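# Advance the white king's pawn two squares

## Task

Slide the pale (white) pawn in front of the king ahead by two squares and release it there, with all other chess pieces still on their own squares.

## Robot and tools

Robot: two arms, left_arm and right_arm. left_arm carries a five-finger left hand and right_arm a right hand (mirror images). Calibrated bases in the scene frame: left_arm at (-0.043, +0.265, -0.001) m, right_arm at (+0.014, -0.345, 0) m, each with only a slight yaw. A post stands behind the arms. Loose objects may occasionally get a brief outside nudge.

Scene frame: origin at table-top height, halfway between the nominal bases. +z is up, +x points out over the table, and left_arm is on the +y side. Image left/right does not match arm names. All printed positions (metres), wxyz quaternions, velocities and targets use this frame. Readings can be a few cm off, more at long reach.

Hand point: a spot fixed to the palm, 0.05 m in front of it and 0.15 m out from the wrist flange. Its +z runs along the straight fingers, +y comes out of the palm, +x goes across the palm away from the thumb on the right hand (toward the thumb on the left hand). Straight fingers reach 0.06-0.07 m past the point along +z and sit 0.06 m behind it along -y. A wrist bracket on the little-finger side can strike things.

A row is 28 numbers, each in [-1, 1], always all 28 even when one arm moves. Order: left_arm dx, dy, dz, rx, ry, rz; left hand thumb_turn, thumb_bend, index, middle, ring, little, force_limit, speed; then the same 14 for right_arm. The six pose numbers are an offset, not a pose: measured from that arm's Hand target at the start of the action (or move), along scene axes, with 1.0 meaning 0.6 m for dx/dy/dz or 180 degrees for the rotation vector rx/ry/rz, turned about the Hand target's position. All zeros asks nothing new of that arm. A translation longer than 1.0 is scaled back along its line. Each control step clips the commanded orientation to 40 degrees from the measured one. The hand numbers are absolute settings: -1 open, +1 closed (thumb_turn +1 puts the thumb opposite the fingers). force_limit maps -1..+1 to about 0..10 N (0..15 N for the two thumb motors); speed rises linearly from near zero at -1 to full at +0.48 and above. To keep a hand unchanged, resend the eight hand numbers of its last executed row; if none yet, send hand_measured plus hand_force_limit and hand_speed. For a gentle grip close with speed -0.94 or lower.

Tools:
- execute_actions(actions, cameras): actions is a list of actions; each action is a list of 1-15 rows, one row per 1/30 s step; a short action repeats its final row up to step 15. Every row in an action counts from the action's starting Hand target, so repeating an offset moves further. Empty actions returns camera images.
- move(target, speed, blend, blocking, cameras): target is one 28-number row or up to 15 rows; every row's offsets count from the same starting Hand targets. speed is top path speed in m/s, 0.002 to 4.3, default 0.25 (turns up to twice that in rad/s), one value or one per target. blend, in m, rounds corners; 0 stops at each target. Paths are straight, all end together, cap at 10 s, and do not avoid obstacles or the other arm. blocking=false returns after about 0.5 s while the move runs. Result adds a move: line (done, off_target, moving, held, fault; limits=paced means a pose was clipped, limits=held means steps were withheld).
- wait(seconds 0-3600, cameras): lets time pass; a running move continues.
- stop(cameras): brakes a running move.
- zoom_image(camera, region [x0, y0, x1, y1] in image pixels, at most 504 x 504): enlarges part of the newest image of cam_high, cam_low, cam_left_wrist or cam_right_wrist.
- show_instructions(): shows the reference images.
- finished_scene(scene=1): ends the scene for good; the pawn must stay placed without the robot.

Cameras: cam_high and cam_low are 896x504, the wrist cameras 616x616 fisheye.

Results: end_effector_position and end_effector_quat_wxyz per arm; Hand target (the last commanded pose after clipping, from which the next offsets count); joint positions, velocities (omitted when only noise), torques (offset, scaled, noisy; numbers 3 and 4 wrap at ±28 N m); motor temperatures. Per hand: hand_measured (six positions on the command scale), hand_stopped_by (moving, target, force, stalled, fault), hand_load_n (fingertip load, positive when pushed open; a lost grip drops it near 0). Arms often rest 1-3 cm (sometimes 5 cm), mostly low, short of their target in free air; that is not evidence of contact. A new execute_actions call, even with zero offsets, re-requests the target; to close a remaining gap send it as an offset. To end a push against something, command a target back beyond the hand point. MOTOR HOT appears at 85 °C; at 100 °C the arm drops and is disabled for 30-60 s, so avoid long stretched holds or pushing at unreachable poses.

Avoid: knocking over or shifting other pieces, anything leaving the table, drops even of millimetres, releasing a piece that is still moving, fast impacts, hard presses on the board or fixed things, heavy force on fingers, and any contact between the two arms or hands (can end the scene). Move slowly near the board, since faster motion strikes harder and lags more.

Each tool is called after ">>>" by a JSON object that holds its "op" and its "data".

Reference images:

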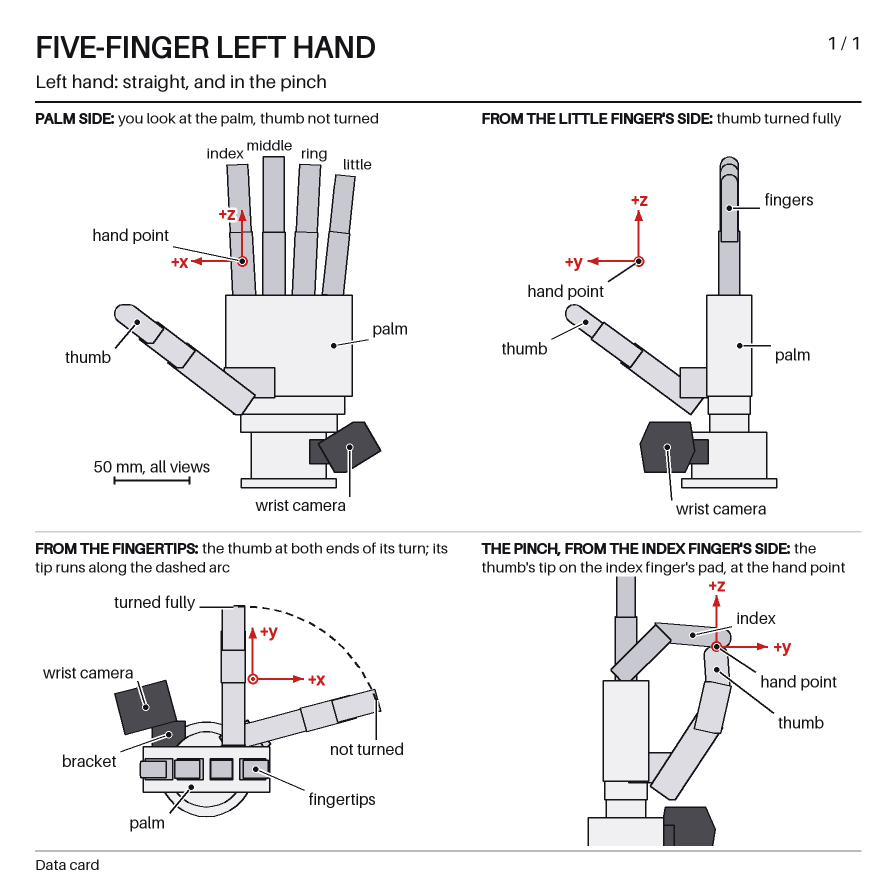

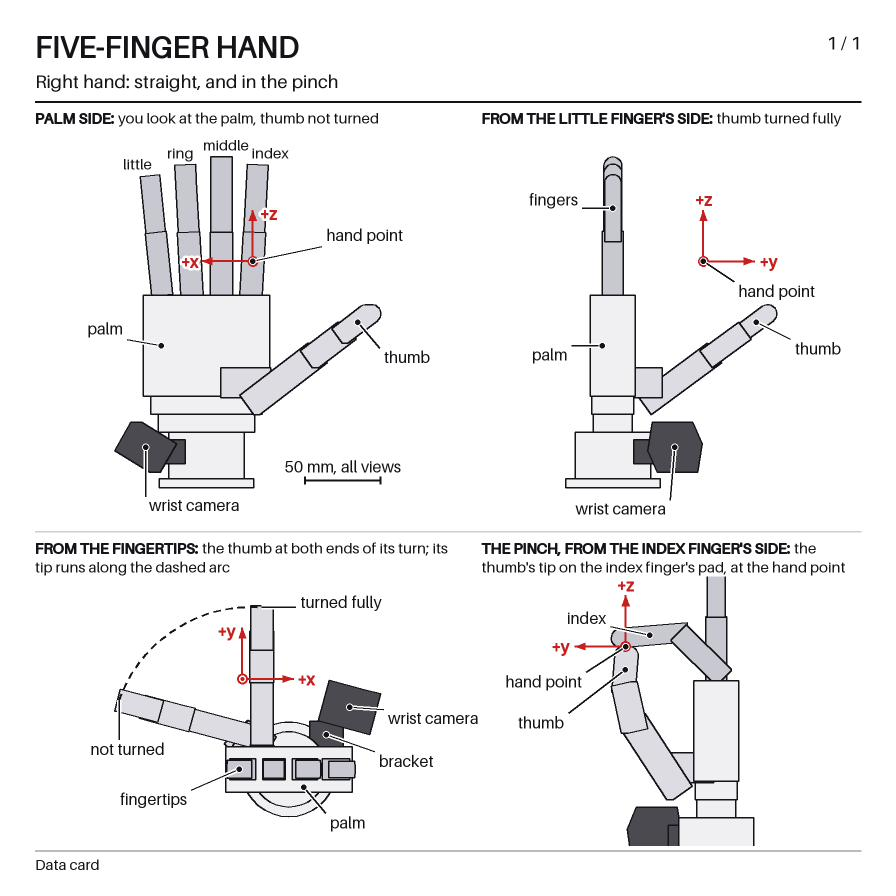

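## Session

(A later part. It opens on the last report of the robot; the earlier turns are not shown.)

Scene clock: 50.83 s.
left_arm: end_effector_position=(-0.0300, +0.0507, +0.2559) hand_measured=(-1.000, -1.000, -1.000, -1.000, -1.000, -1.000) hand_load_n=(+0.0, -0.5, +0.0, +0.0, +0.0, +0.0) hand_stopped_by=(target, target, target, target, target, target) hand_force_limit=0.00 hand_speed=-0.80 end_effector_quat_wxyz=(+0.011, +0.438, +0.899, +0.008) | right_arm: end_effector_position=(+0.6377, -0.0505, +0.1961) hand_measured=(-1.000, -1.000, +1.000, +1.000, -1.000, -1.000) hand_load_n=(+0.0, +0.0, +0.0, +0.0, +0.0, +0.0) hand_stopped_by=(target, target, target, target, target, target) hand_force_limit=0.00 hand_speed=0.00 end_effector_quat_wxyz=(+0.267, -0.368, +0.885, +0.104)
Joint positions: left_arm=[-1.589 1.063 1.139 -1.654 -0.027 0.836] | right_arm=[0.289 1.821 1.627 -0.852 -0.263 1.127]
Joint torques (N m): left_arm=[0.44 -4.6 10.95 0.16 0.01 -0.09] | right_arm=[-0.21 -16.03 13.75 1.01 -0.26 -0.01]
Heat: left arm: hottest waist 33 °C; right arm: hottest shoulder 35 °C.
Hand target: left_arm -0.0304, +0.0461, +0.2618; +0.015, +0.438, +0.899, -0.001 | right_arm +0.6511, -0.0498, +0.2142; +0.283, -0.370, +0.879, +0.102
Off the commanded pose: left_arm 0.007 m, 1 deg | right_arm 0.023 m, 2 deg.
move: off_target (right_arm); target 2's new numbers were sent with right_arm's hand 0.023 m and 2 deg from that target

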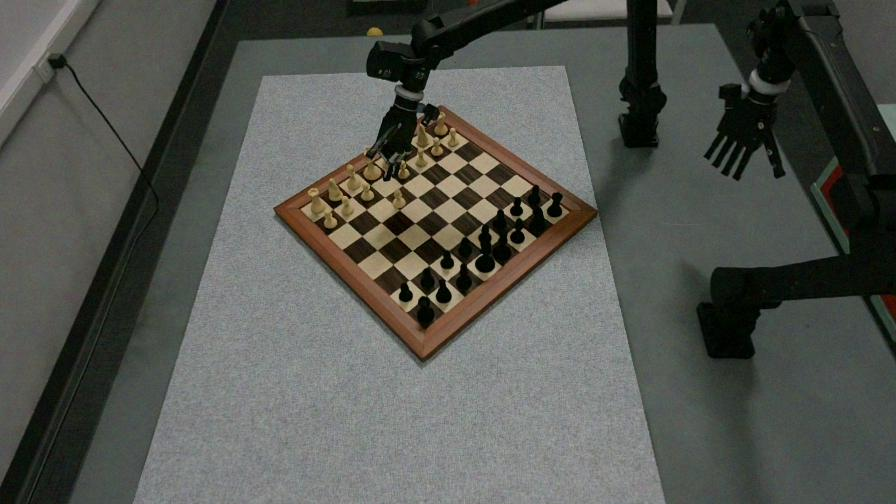

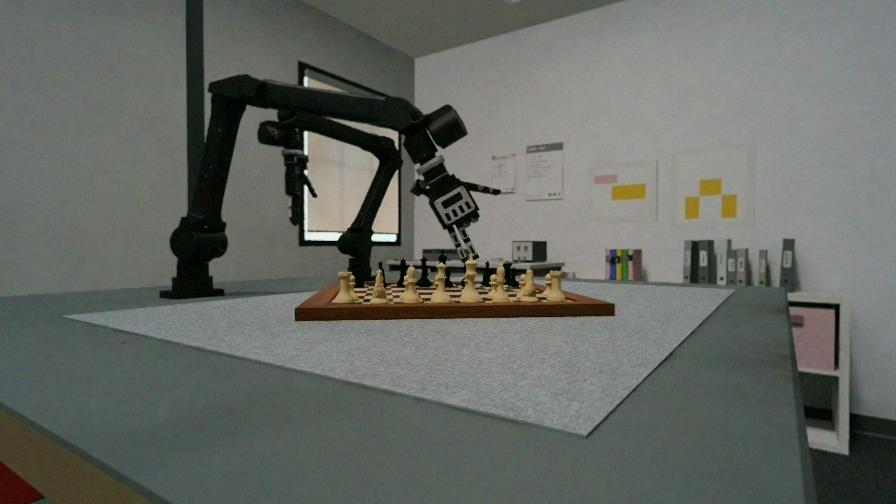

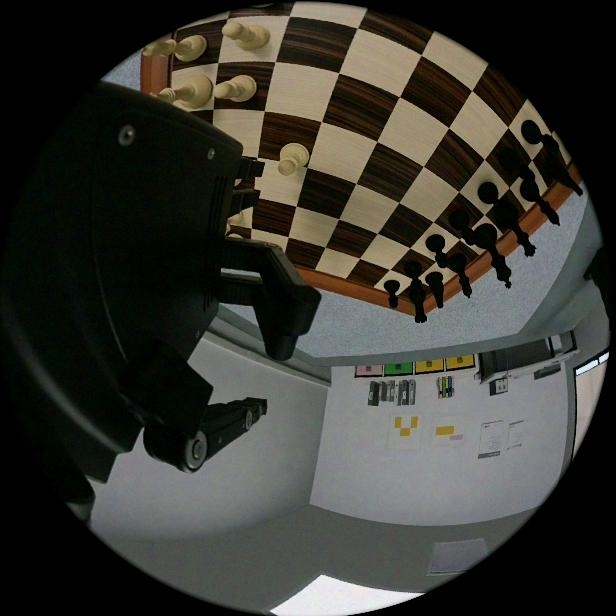

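>>> {"op": "move", "data": {"target": [[0,0,0,0,0,0,-1,-1,-1,-1,-1,-1,0,-0.8,0.0157,-0.018,0,0,0,0,-1,-1,1,1,-1,-1,0,0],[0,0,0,0,0,0,-1,-1,-1,-1,-1,-1,0,-0.8,0.0157,-0.018,-0.095,0,0,0,-1,-1,1,1,-1,-1,0,0]], "cameras": ["cam_high","cam_low","cam_right_wrist"], "speed": 0.06}}

>>> {"op": "zoom_image", "data": {"camera": "cam_high", "region": [360, 150, 430, 220]}}

>>> {"op": "zoom_image", "data": {"camera": "cam_low", "region": [430, 240, 490, 300]}}

>>> {"op": "zoom_image", "data": {"camera": "cam_right_wrist", "region": [210, 80, 350, 240]}}

Scene clock: 54.17 s.
left_arm: end_effector_position=(-0.0300, +0.0507, +0.2559) hand_measured=(-1.000, -1.000, -1.000, -1.000, -1.000, -1.000) hand_load_n=(+0.0, +0.0, +0.0, +0.0, +0.0, +0.0) hand_stopped_by=(target, target, target, target, target, target) hand_force_limit=0.00 hand_speed=-0.80 end_effector_quat_wxyz=(+0.011, +0.438, +0.899, +0.008) | right_arm: end_effector_position=(+0.6536, -0.0567, +0.1576) hand_measured=(-1.000, -1.000, +1.000, +1.000, -1.000, -1.000) hand_load_n=(+0.0, +0.0, +0.0, +0.0, +0.0, +0.0) hand_stopped_by=(target, target, target, target, target, target) hand_force_limit=0.00 hand_speed=0.00 end_effector_quat_wxyz=(+0.276, -0.370, +0.881, +0.104)
Joint positions: left_arm=[-1.589 1.063 1.139 -1.654 -0.027 0.836] | right_arm=[0.271 1.874 1.593 -0.752 -0.274 1.108]
Joint torques (N m): left_arm=[0.5 -4.66 10.95 0.14 0 -0.09] | right_arm=[-0.5 -16.5 10.07 1.96 -0.28 -0.01]
Heat: left arm: hottest waist 33 °C; right arm: hottest shoulder 35 °C.
Hand target: left_arm -0.0304, +0.0461, +0.2618; +0.015, +0.438, +0.899, -0.001 | right_arm +0.6605, -0.0604, +0.1573; +0.283, -0.370, +0.879, +0.102
Off the commanded pose: left_arm 0.007 m, 1 deg | right_arm 0.008 m, 1 deg.
move: done

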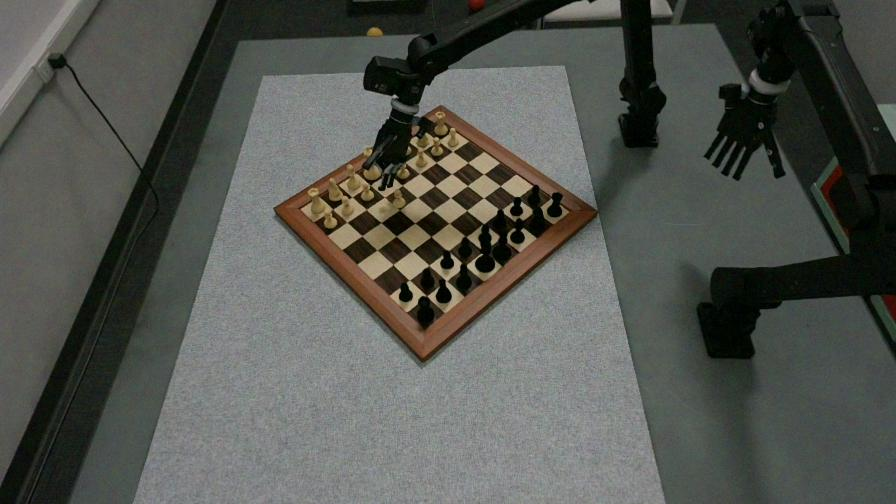

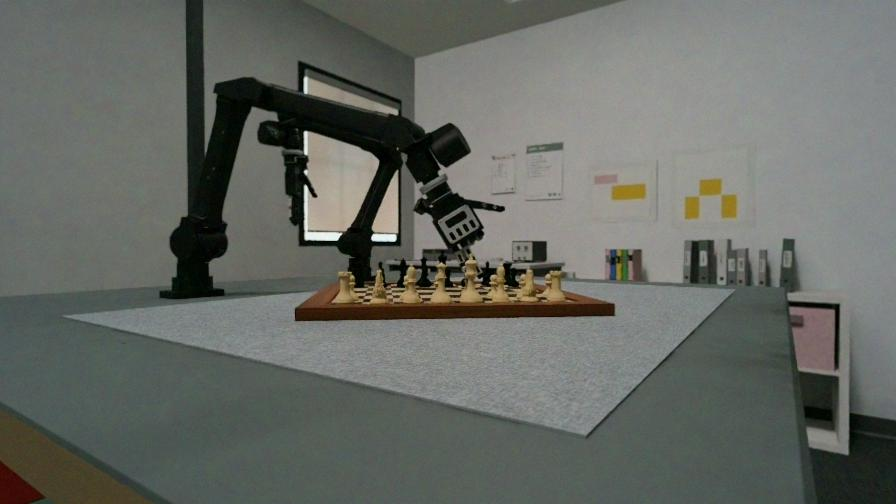

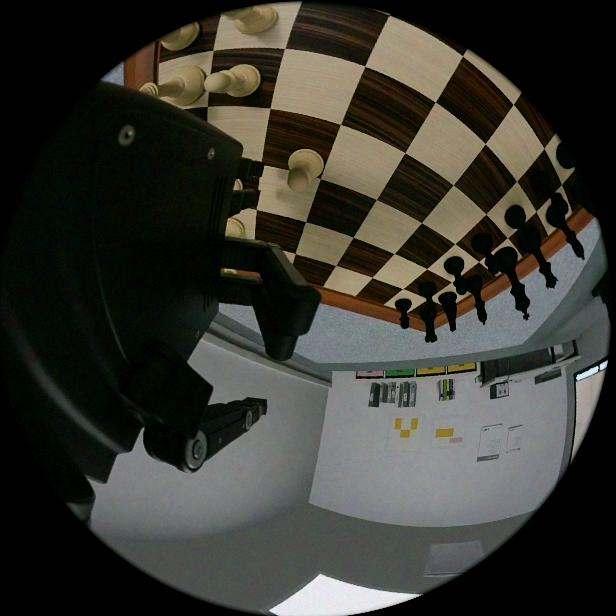

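Scaled by 7.200 from the camera's image (finer frame: 1280x720).

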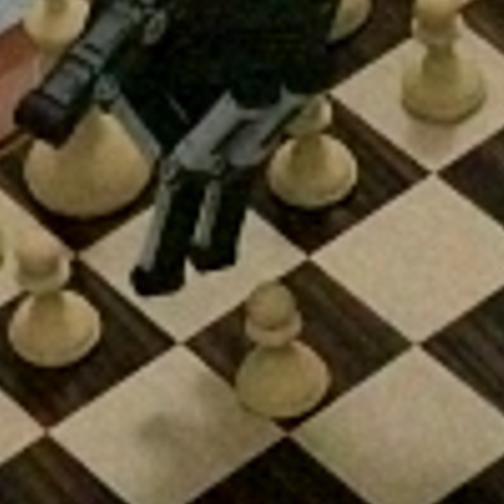

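Scaled by 8.400 from the camera's image (finer frame: 1280x720).

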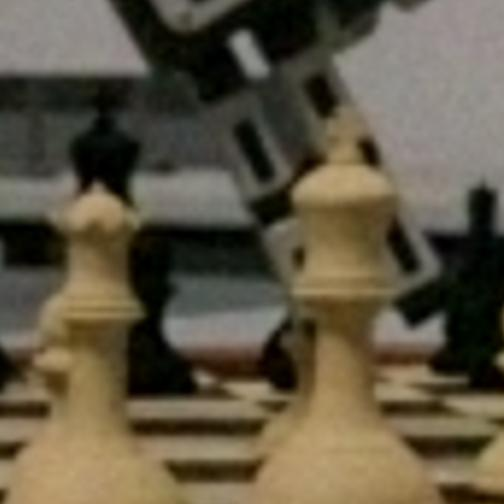

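Scaled by 3.150 from the camera's image (finer frame: 880x880).

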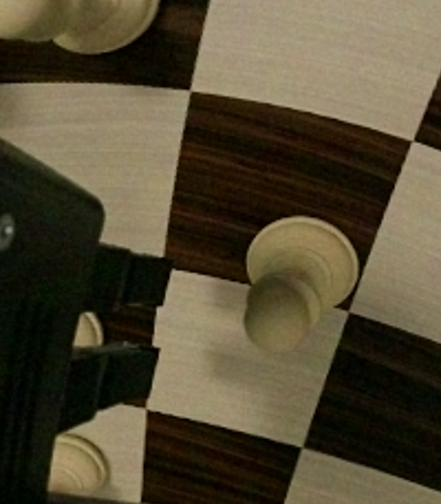

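>>> {"op": "move", "data": {"target": [[0,0,0,0,0,0,-1,-1,-1,-1,-1,-1,0,-0.8,-0.0067,-0.005,-0.037,0,0,0,-1,-1,1,1,-1,-1,0,0]], "cameras": ["cam_high","cam_low","cam_right_wrist"], "speed": 0.04}}

>>> {"op": "zoom_image", "data": {"camera": "cam_high", "region": [360, 150, 430, 220]}}

>>> {"op": "zoom_image", "data": {"camera": "cam_low", "region": [430, 240, 490, 300]}}

>>> {"op": "zoom_image", "data": {"camera": "cam_right_wrist", "region": [210, 80, 350, 240]}}

Scene clock: 55.77 s.
left_arm: end_effector_position=(-0.0300, +0.0507, +0.2559) hand_measured=(-1.000, -1.000, -1.000, -1.000, -1.000, -1.000) hand_load_n=(+0.0, +0.0, +0.0, +0.0, +0.0, +0.0) hand_stopped_by=(target, target, target, target, target, target) hand_force_limit=0.00 hand_speed=-0.80 end_effector_quat_wxyz=(+0.011, +0.438, +0.899, +0.008) | right_arm: end_effector_position=(+0.6493, -0.0578, +0.1381) hand_measured=(-1.000, -1.000, +1.000, +1.000, -1.000, -1.000) hand_load_n=(+0.0, +0.0, +0.0, +0.0, +0.0, +0.0) hand_stopped_by=(target, target, target, target, target, target) hand_force_limit=0.00 hand_speed=0.00 end_effector_quat_wxyz=(+0.278, -0.371, +0.880, +0.104)
Joint positions: left_arm=[-1.589 1.063 1.139 -1.654 -0.027 0.836] | right_arm=[0.271 1.878 1.543 -0.694 -0.276 1.105]
Joint torques (N m): left_arm=[0.5 -4.54 10.95 0.17 0.01 -0.09] | right_arm=[-0.73 -16.15 9.8 1.98 -0.28 0]
Heat: left arm: hottest waist 33 °C; right arm: hottest shoulder 35 °C.
Hand target: left_arm -0.0304, +0.0461, +0.2618; +0.015, +0.438, +0.899, -0.001 | right_arm +0.6566, -0.0635, +0.1352; +0.283, -0.370, +0.879, +0.102
Off the commanded pose: left_arm 0.007 m, 1 deg | right_arm 0.010 m, 1 deg.
move: done

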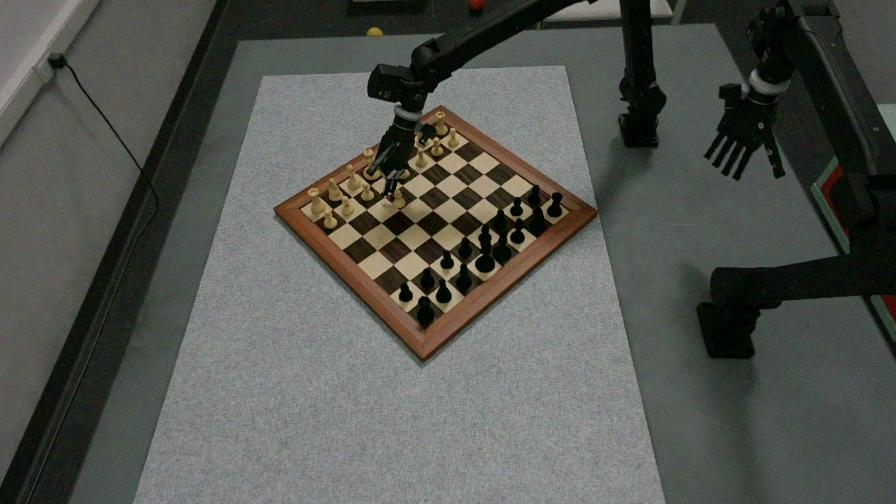

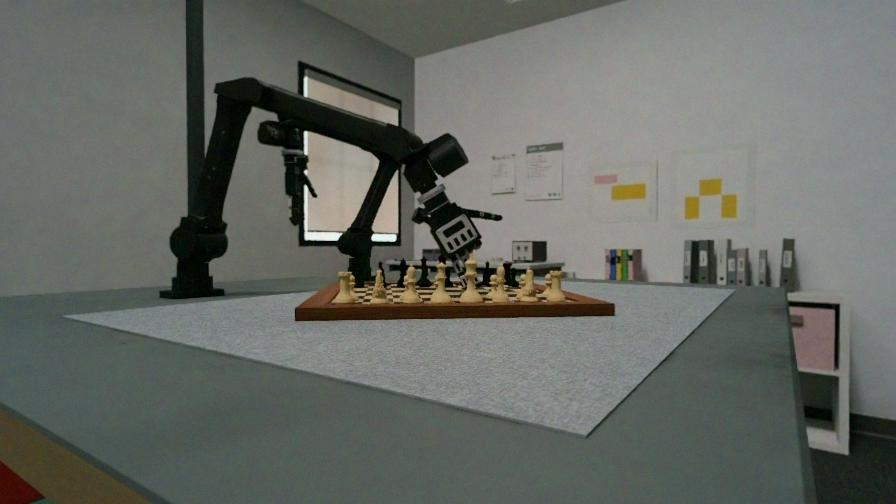

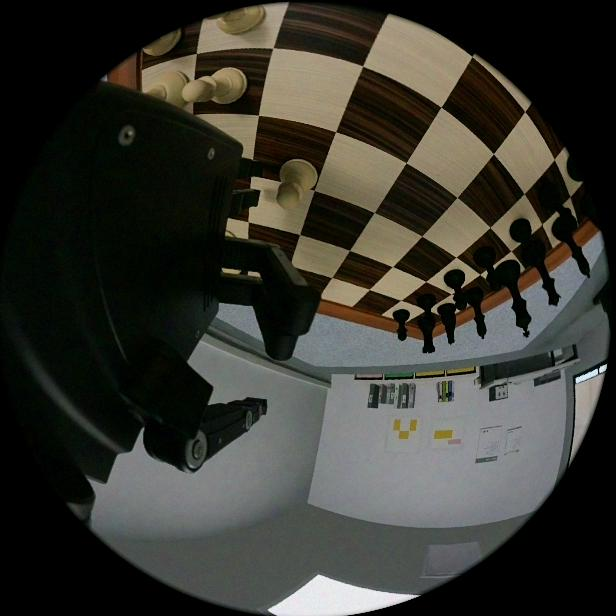

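Scaled by 7.200 from the camera's image (finer frame: 1280x720).

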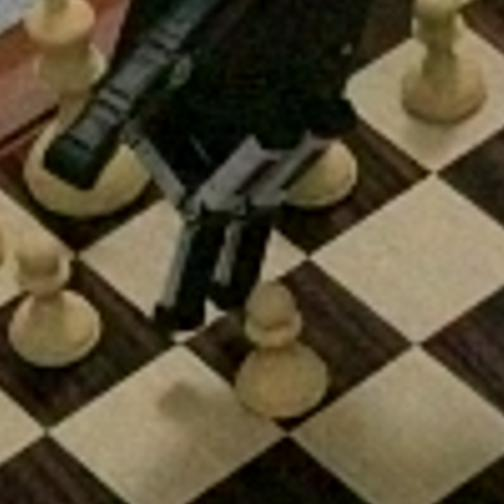

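Scaled by 8.400 from the camera's image (finer frame: 1280x720).

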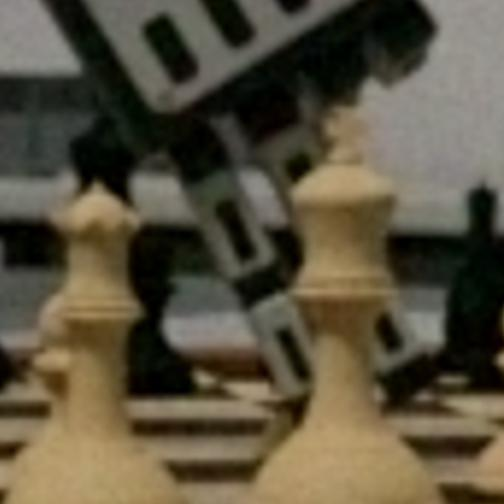

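Scaled by 3.150 from the camera's image (finer frame: 880x880).

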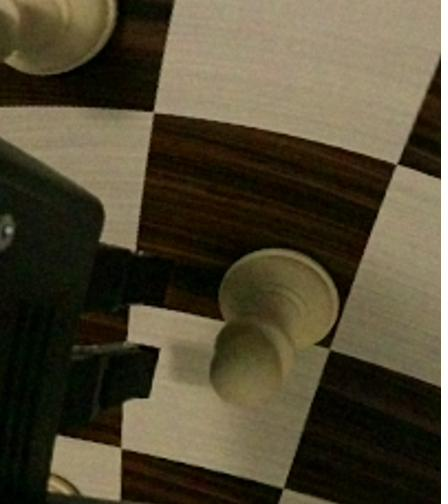

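>>> {"op": "move", "data": {"target": [[0,0,0,0,0,0,-1,-1,-1,-1,-1,-1,0,-0.8,0,0,0.03,0,0,0,-1,-1,1,1,-1,-1,0,0],[0,0,0,0,0,0,-1,-1,-1,-1,-1,-1,0,-0.8,-0.0583,0.0483,0.0297,0,0,0,-1,-1,1,1,-1,-1,0,0]], "cameras": ["cam_high","cam_low","cam_right_wrist"], "speed": 0.04}}

>>> {"op": "zoom_image", "data": {"camera": "cam_high", "region": [370, 160, 440, 230]}}

>>> {"op": "zoom_image", "data": {"camera": "cam_low", "region": [430, 240, 490, 300]}}

>>> {"op": "zoom_image", "data": {"camera": "cam_right_wrist", "region": [210, 80, 350, 240]}}

Scene clock: 59.20 s.
left_arm: end_effector_position=(-0.0300, +0.0507, +0.2559) hand_measured=(-1.000, -1.000, -1.000, -1.000, -1.000, -1.000) hand_load_n=(+0.0, -0.5, +0.0, +0.0, +0.0, +0.0) hand_stopped_by=(target, target, target, target, target, target) hand_force_limit=0.00 hand_speed=-0.80 end_effector_quat_wxyz=(+0.011, +0.438, +0.899, +0.008) | right_arm: end_effector_position=(+0.6202, -0.0424, +0.1326) hand_measured=(-1.000, -1.000, +1.000, +1.000, -1.000, -1.000) hand_load_n=(+0.0, +0.0, +0.0, +0.0, +0.0, +0.0) hand_stopped_by=(target, target, target, target, target, target) hand_force_limit=0.00 hand_speed=0.00 end_effector_quat_wxyz=(+0.263, -0.368, +0.886, +0.103)
Joint positions: left_arm=[-1.589 1.063 1.139 -1.654 -0.027 0.836] | right_arm=[0.311 1.833 1.473 -0.689 -0.249 1.145]
Joint torques (N m): left_arm=[0.38 -4.66 10.95 0.13 0.01 -0.09] | right_arm=[1.32 -18.32 9.59 1.89 -0.02 0.16]
Heat: left arm: hottest waist 33 °C; right arm: hottest shoulder 36 °C.
Hand target: left_arm -0.0304, +0.0461, +0.2618; +0.015, +0.438, +0.899, -0.001 | right_arm +0.6216, -0.0346, +0.1530; +0.283, -0.370, +0.879, +0.102
Off the commanded pose: left_arm 0.007 m, 1 deg | right_arm 0.022 m, 2 deg.
move: off_target (right_arm)

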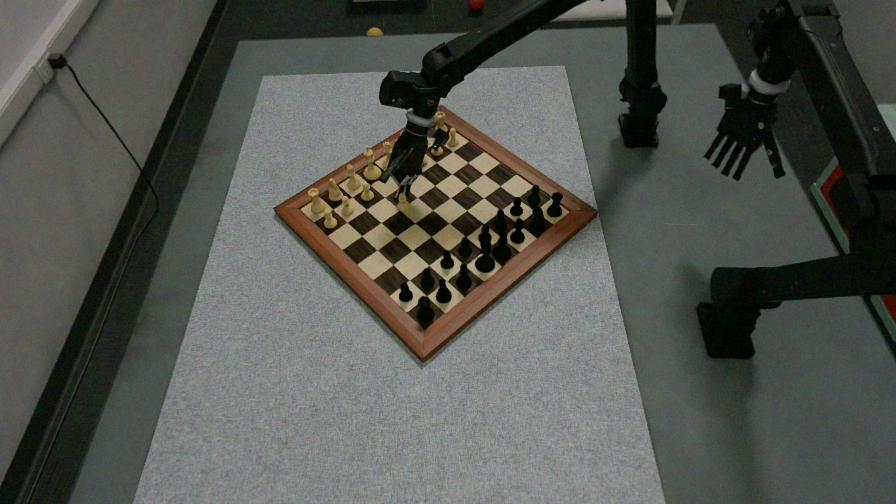

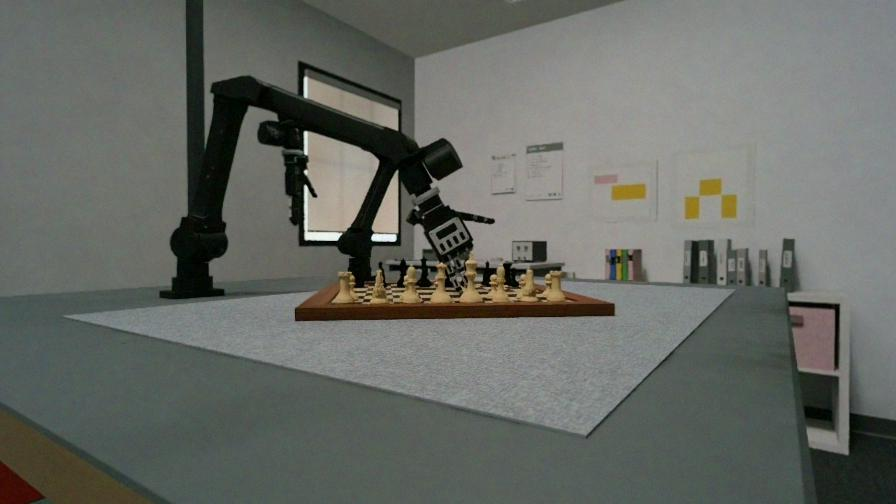

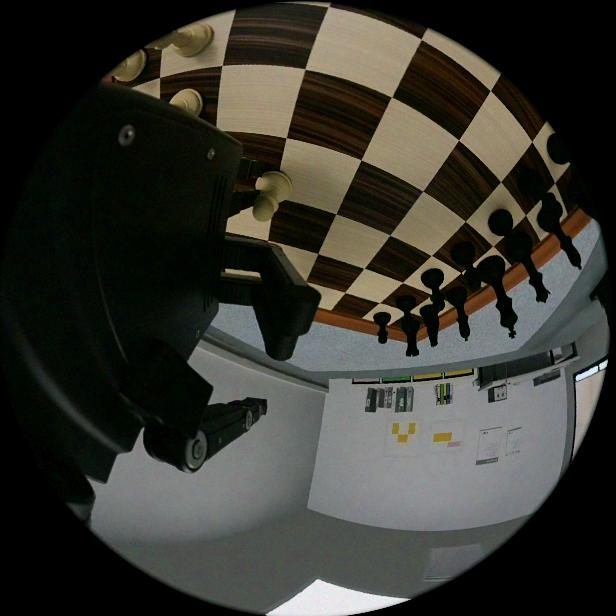

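Scaled by 7.200 from the camera's image (finer frame: 1280x720).

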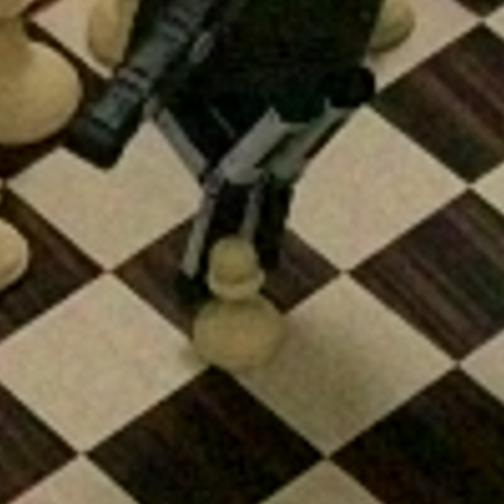

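Scaled by 8.400 from the camera's image (finer frame: 1280x720).

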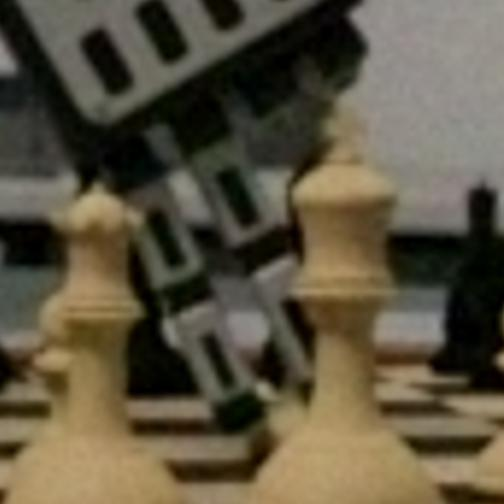

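Scaled by 3.150 from the camera's image (finer frame: 880x880).

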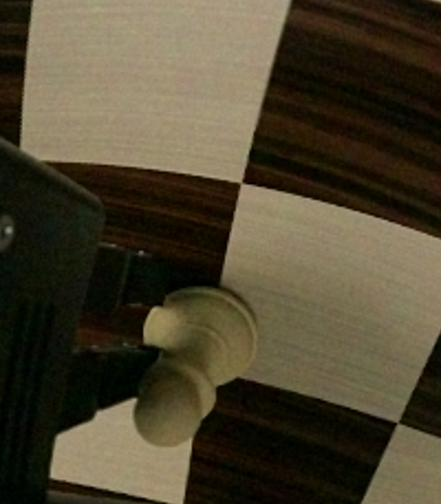

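>>> {"op": "move", "data": {"target": [[0,0,0,0,0,0,-1,-1,-1,-1,-1,-1,0,-0.8,-0.0376,0.0209,0.0017,0,0,0,-1,-1,1,1,-1,-1,0,0]], "cameras": ["cam_high","cam_low","cam_right_wrist"], "speed": 0.04}}

>>> {"op": "zoom_image", "data": {"camera": "cam_high", "region": [370, 160, 440, 230]}}

>>> {"op": "zoom_image", "data": {"camera": "cam_right_wrist", "region": [210, 80, 350, 240]}}

Scene clock: 60.83 s.
left_arm: end_effector_position=(-0.0300, +0.0507, +0.2559) hand_measured=(-1.000, -1.000, -1.000, -1.000, -1.000, -1.000) hand_load_n=(+0.0, +0.0, +0.0, +0.0, +0.0, +0.0) hand_stopped_by=(target, target, target, target, target, target) hand_force_limit=0.00 hand_speed=-0.80 end_effector_quat_wxyz=(+0.011, +0.438, +0.899, +0.008) | right_arm: end_effector_position=(+0.5978, -0.0297, +0.1345) hand_measured=(-1.000, -1.000, +1.000, +1.000, -1.000, -1.000) hand_load_n=(+0.0, +0.0, +0.0, +0.0, +0.0, +0.0) hand_stopped_by=(target, target, target, target, target, target) hand_force_limit=0.00 hand_speed=0.00 end_effector_quat_wxyz=(+0.263, -0.369, +0.886, +0.102)
Joint positions: left_arm=[-1.589 1.063 1.139 -1.654 -0.027 0.836] | right_arm=[0.345 1.788 1.413 -0.667 -0.231 1.174]
Joint torques (N m): left_arm=[0.44 -4.6 10.95 0.16 0.01 -0.09] | right_arm=[1.26 -17.67 9.74 1.95 -0.01 0.15]
Heat: left arm: hottest waist 33 °C; right arm: hottest shoulder 36 °C.
Hand target: left_arm -0.0304, +0.0461, +0.2618; +0.015, +0.438, +0.899, -0.001 | right_arm +0.5991, -0.0221, +0.1541; +0.283, -0.370, +0.879, +0.102
Off the commanded pose: left_arm 0.007 m, 1 deg | right_arm 0.021 m, 2 deg.
move: off_target (right_arm)

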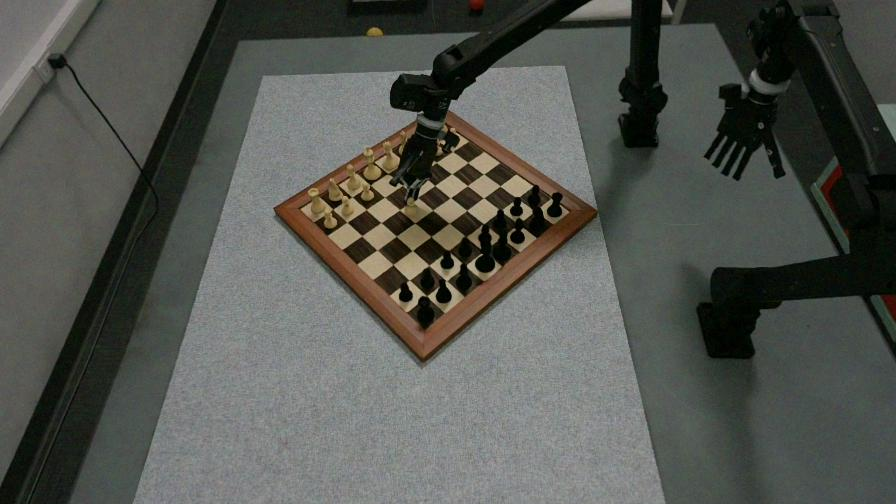

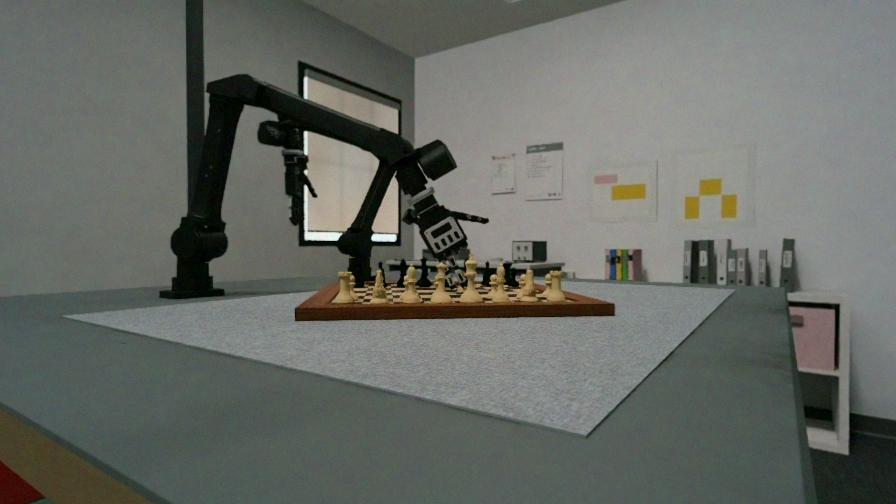

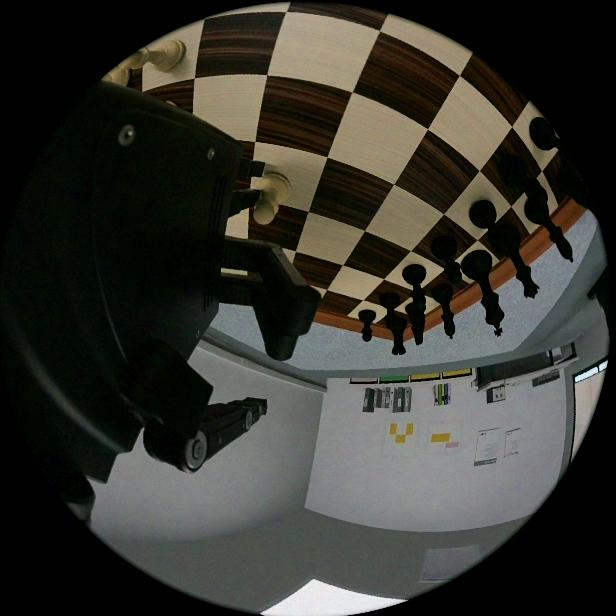

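Scaled by 7.200 from the camera's image (finer frame: 1280x720).

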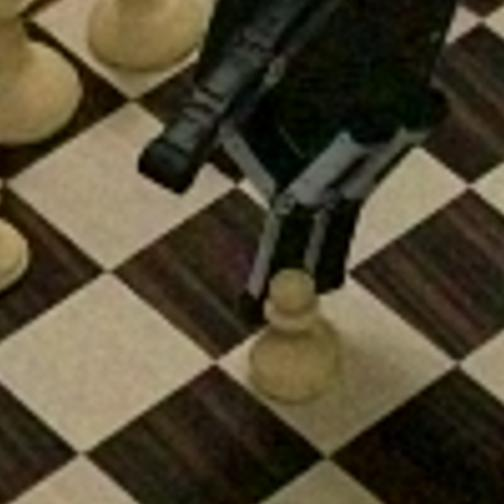

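Scaled by 3.150 from the camera's image (finer frame: 880x880).

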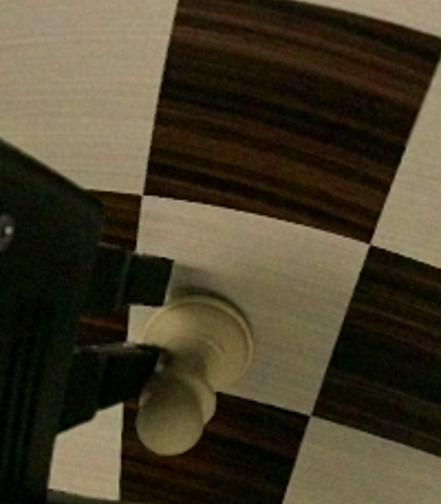

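>>> {"op": "move", "data": {"target": [[0,0,0,0,0,0,-1,-1,-1,-1,-1,-1,0,-0.8,-0.0197,0.007,0,0,0,0,-1,-1,1,1,-1,-1,0,0]], "cameras": ["cam_high","cam_low","cam_right_wrist"], "speed": 0.04}}

>>> {"op": "zoom_image", "data": {"camera": "cam_high", "region": [370, 160, 440, 230]}}

>>> {"op": "zoom_image", "data": {"camera": "cam_right_wrist", "region": [210, 80, 350, 240]}}

Scene clock: 61.83 s.
left_arm: end_effector_position=(-0.0300, +0.0507, +0.2559) hand_measured=(-1.000, -1.000, -1.000, -1.000, -1.000, -1.000) hand_load_n=(+0.0, +0.0, +0.0, +0.0, +0.0, +0.0) hand_stopped_by=(target, target, target, target, target, target) hand_force_limit=0.00 hand_speed=-0.80 end_effector_quat_wxyz=(+0.011, +0.438, +0.899, +0.008) | right_arm: end_effector_position=(+0.5862, -0.0255, +0.1354) hand_measured=(-1.000, -1.000, +1.000, +1.000, -1.000, -1.000) hand_load_n=(+0.0, +0.0, +0.0, +0.0, +0.0, +0.0) hand_stopped_by=(target, target, target, target, target, target) hand_force_limit=0.00 hand_speed=0.00 end_effector_quat_wxyz=(+0.264, -0.369, +0.885, +0.102)
Joint positions: left_arm=[-1.589 1.063 1.139 -1.654 -0.027 0.836] | right_arm=[0.359 1.763 1.38 -0.655 -0.224 1.186]
Joint torques (N m): left_arm=[0.5 -4.6 10.96 0.14 0 -0.09] | right_arm=[1.32 -17.2 9.52 1.84 -0.02 0.16]
Heat: left arm: hottest waist 33 °C; right arm: hottest shoulder 36 °C.
Hand target: left_arm -0.0304, +0.0461, +0.2618; +0.015, +0.438, +0.899, -0.001 | right_arm +0.5873, -0.0178, +0.1542; +0.283, -0.370, +0.879, +0.102
Off the commanded pose: left_arm 0.007 m, 1 deg | right_arm 0.020 m, 2 deg.
move: off_target (right_arm)

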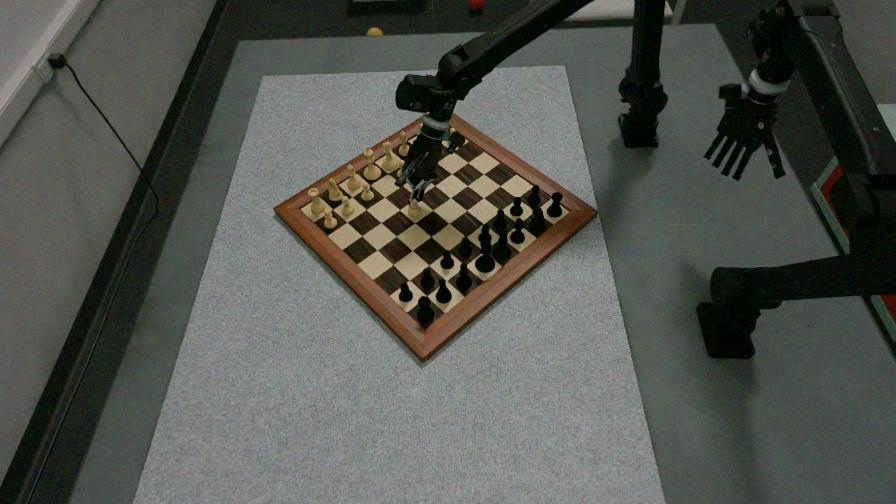

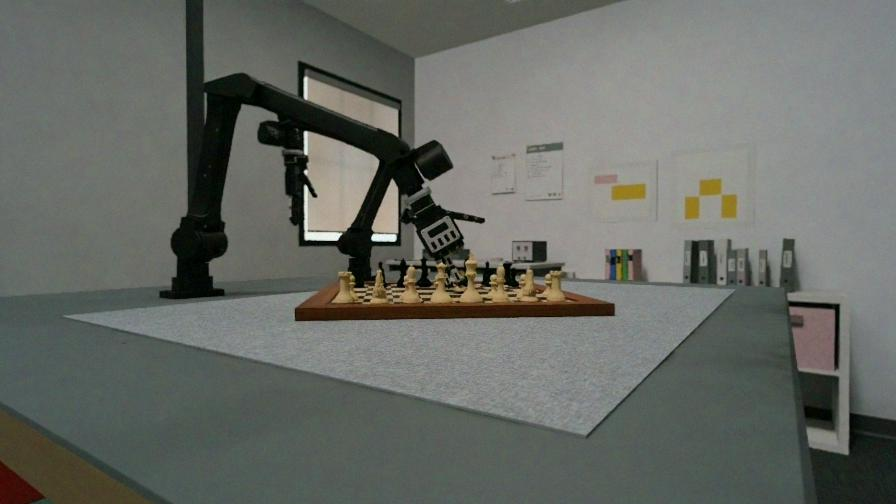

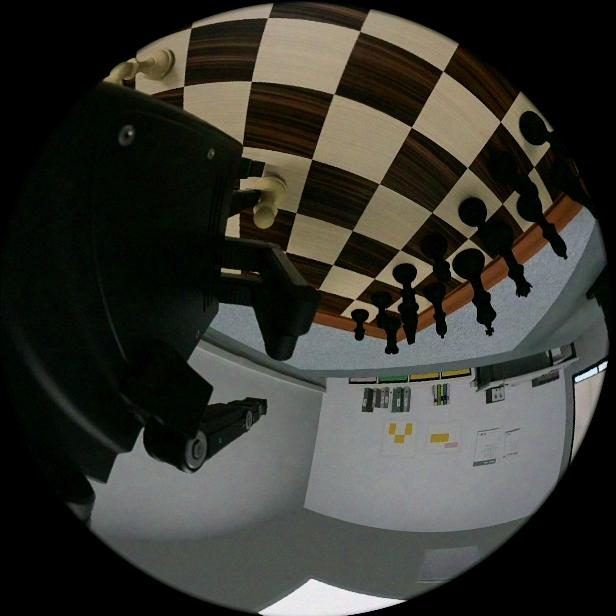

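Scaled by 7.200 from the camera's image (finer frame: 1280x720).

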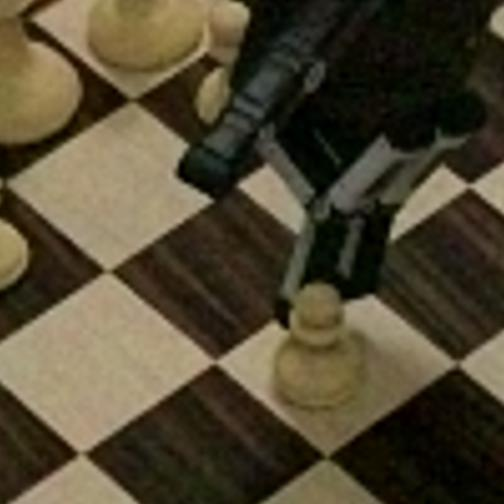

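Scaled by 3.150 from the camera's image (finer frame: 880x880).

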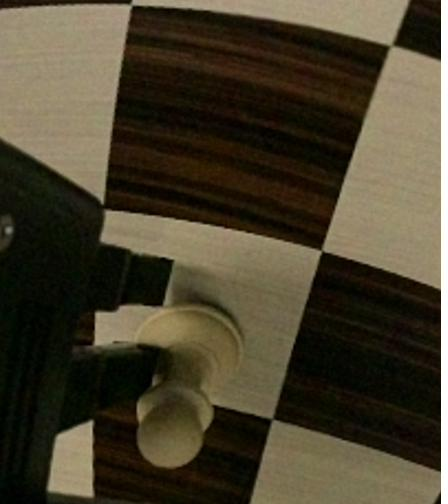

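>>> {"op": "move", "data": {"target": [[0,0,0,0,0,0,-1,-1,-1,-1,-1,-1,0,-0.8,0.047,-0.043,0.003,0,0,0,-1,-1,1,1,-1,-1,0,0],[0,0,0,0,0,0,-1,-1,-1,-1,-1,-1,0,-0.8,0.047,-0.043,0.13,0,0,0,-1,-1,1,1,-1,-1,0,0]], "cameras": ["cam_high","cam_low","cam_right_wrist"], "speed": 0.05}}

>>> {"op": "zoom_image", "data": {"camera": "cam_high", "region": [360, 140, 450, 230]}}

>>> {"op": "zoom_image", "data": {"camera": "cam_right_wrist", "region": [190, 60, 370, 240]}}

Scene clock: 66.23 s.
left_arm: end_effector_position=(-0.0300, +0.0507, +0.2559) hand_measured=(-1.000, -1.000, -1.000, -1.000, -1.000, -1.000) hand_load_n=(-0.5, +0.0, +0.0, +0.0, +0.0, +0.0) hand_stopped_by=(target, target, target, target, target, target) hand_force_limit=0.00 hand_speed=-0.80 end_effector_quat_wxyz=(+0.011, +0.438, +0.899, +0.008) | right_arm: end_effector_position=(+0.6028, -0.0423, +0.1961) hand_measured=(-1.000, -1.000, +1.000, +1.000, -1.000, -1.000) hand_load_n=(+0.0, +0.0, +0.0, +0.0, +0.0, +0.0) hand_stopped_by=(target, target, target, target, target, target) hand_force_limit=0.00 hand_speed=0.00 end_effector_quat_wxyz=(+0.254, -0.369, +0.888, +0.106)
Joint positions: left_arm=[-1.589 1.063 1.139 -1.654 -0.027 0.836] | right_arm=[0.319 1.754 1.541 -0.855 -0.249 1.15]
Joint torques (N m): left_arm=[0.5 -4.48 10.92 0.16 0 -0.09] | right_arm=[-0.5 -17.26 13.6 1.2 -0.26 -0.01]
Heat: left arm: hottest waist 33 °C; right arm: hottest shoulder 36 °C.
Hand target: left_arm -0.0304, +0.0461, +0.2618; +0.015, +0.438, +0.899, -0.001 | right_arm +0.6154, -0.0435, +0.2322; +0.283, -0.370, +0.879, +0.102
Off the commanded pose: left_arm 0.007 m, 1 deg | right_arm 0.038 m, 4 deg.
move: off_target (right_arm)

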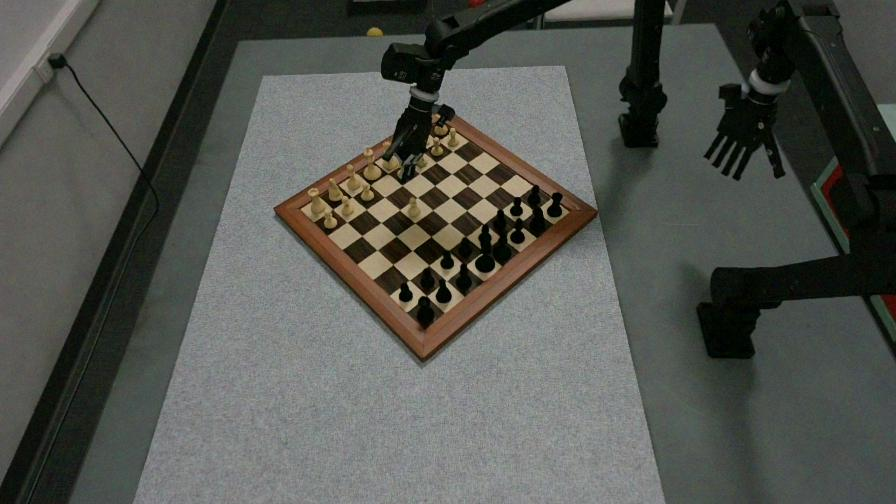

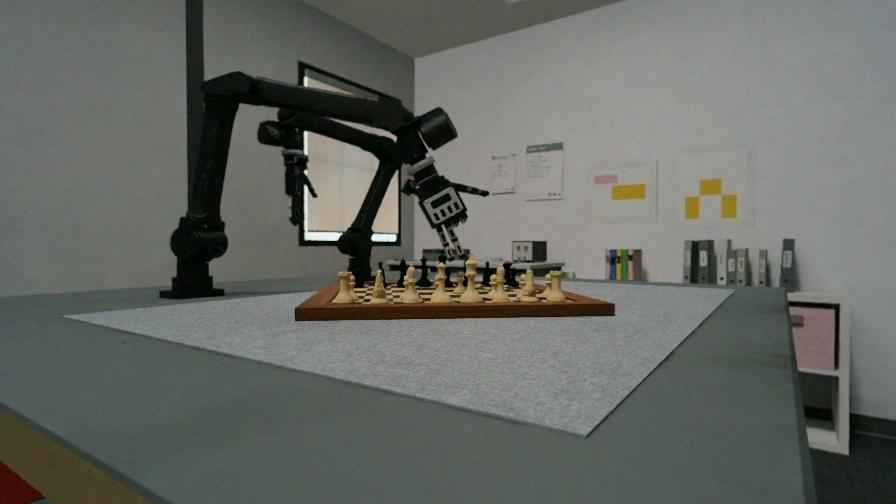

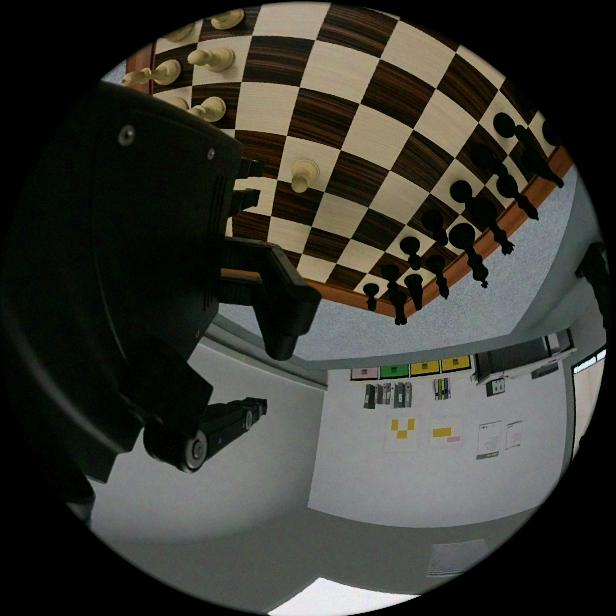

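Scaled by 5.600 from the camera's image (finer frame: 1280x720).

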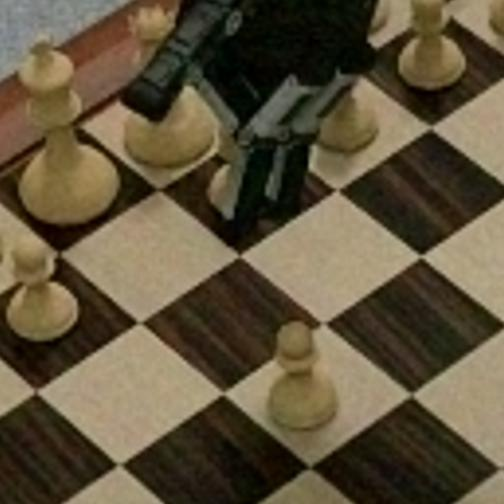

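Scaled by 2.800 from the camera's image (finer frame: 880x880).

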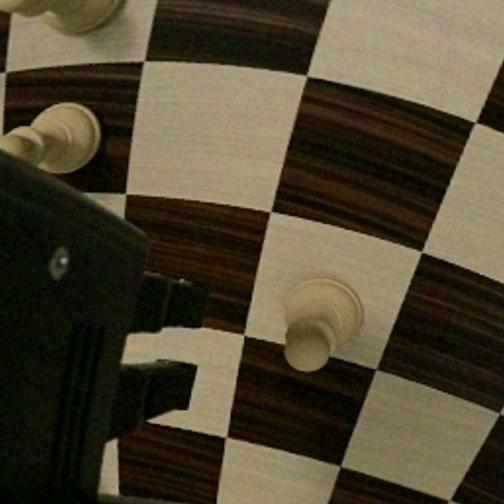

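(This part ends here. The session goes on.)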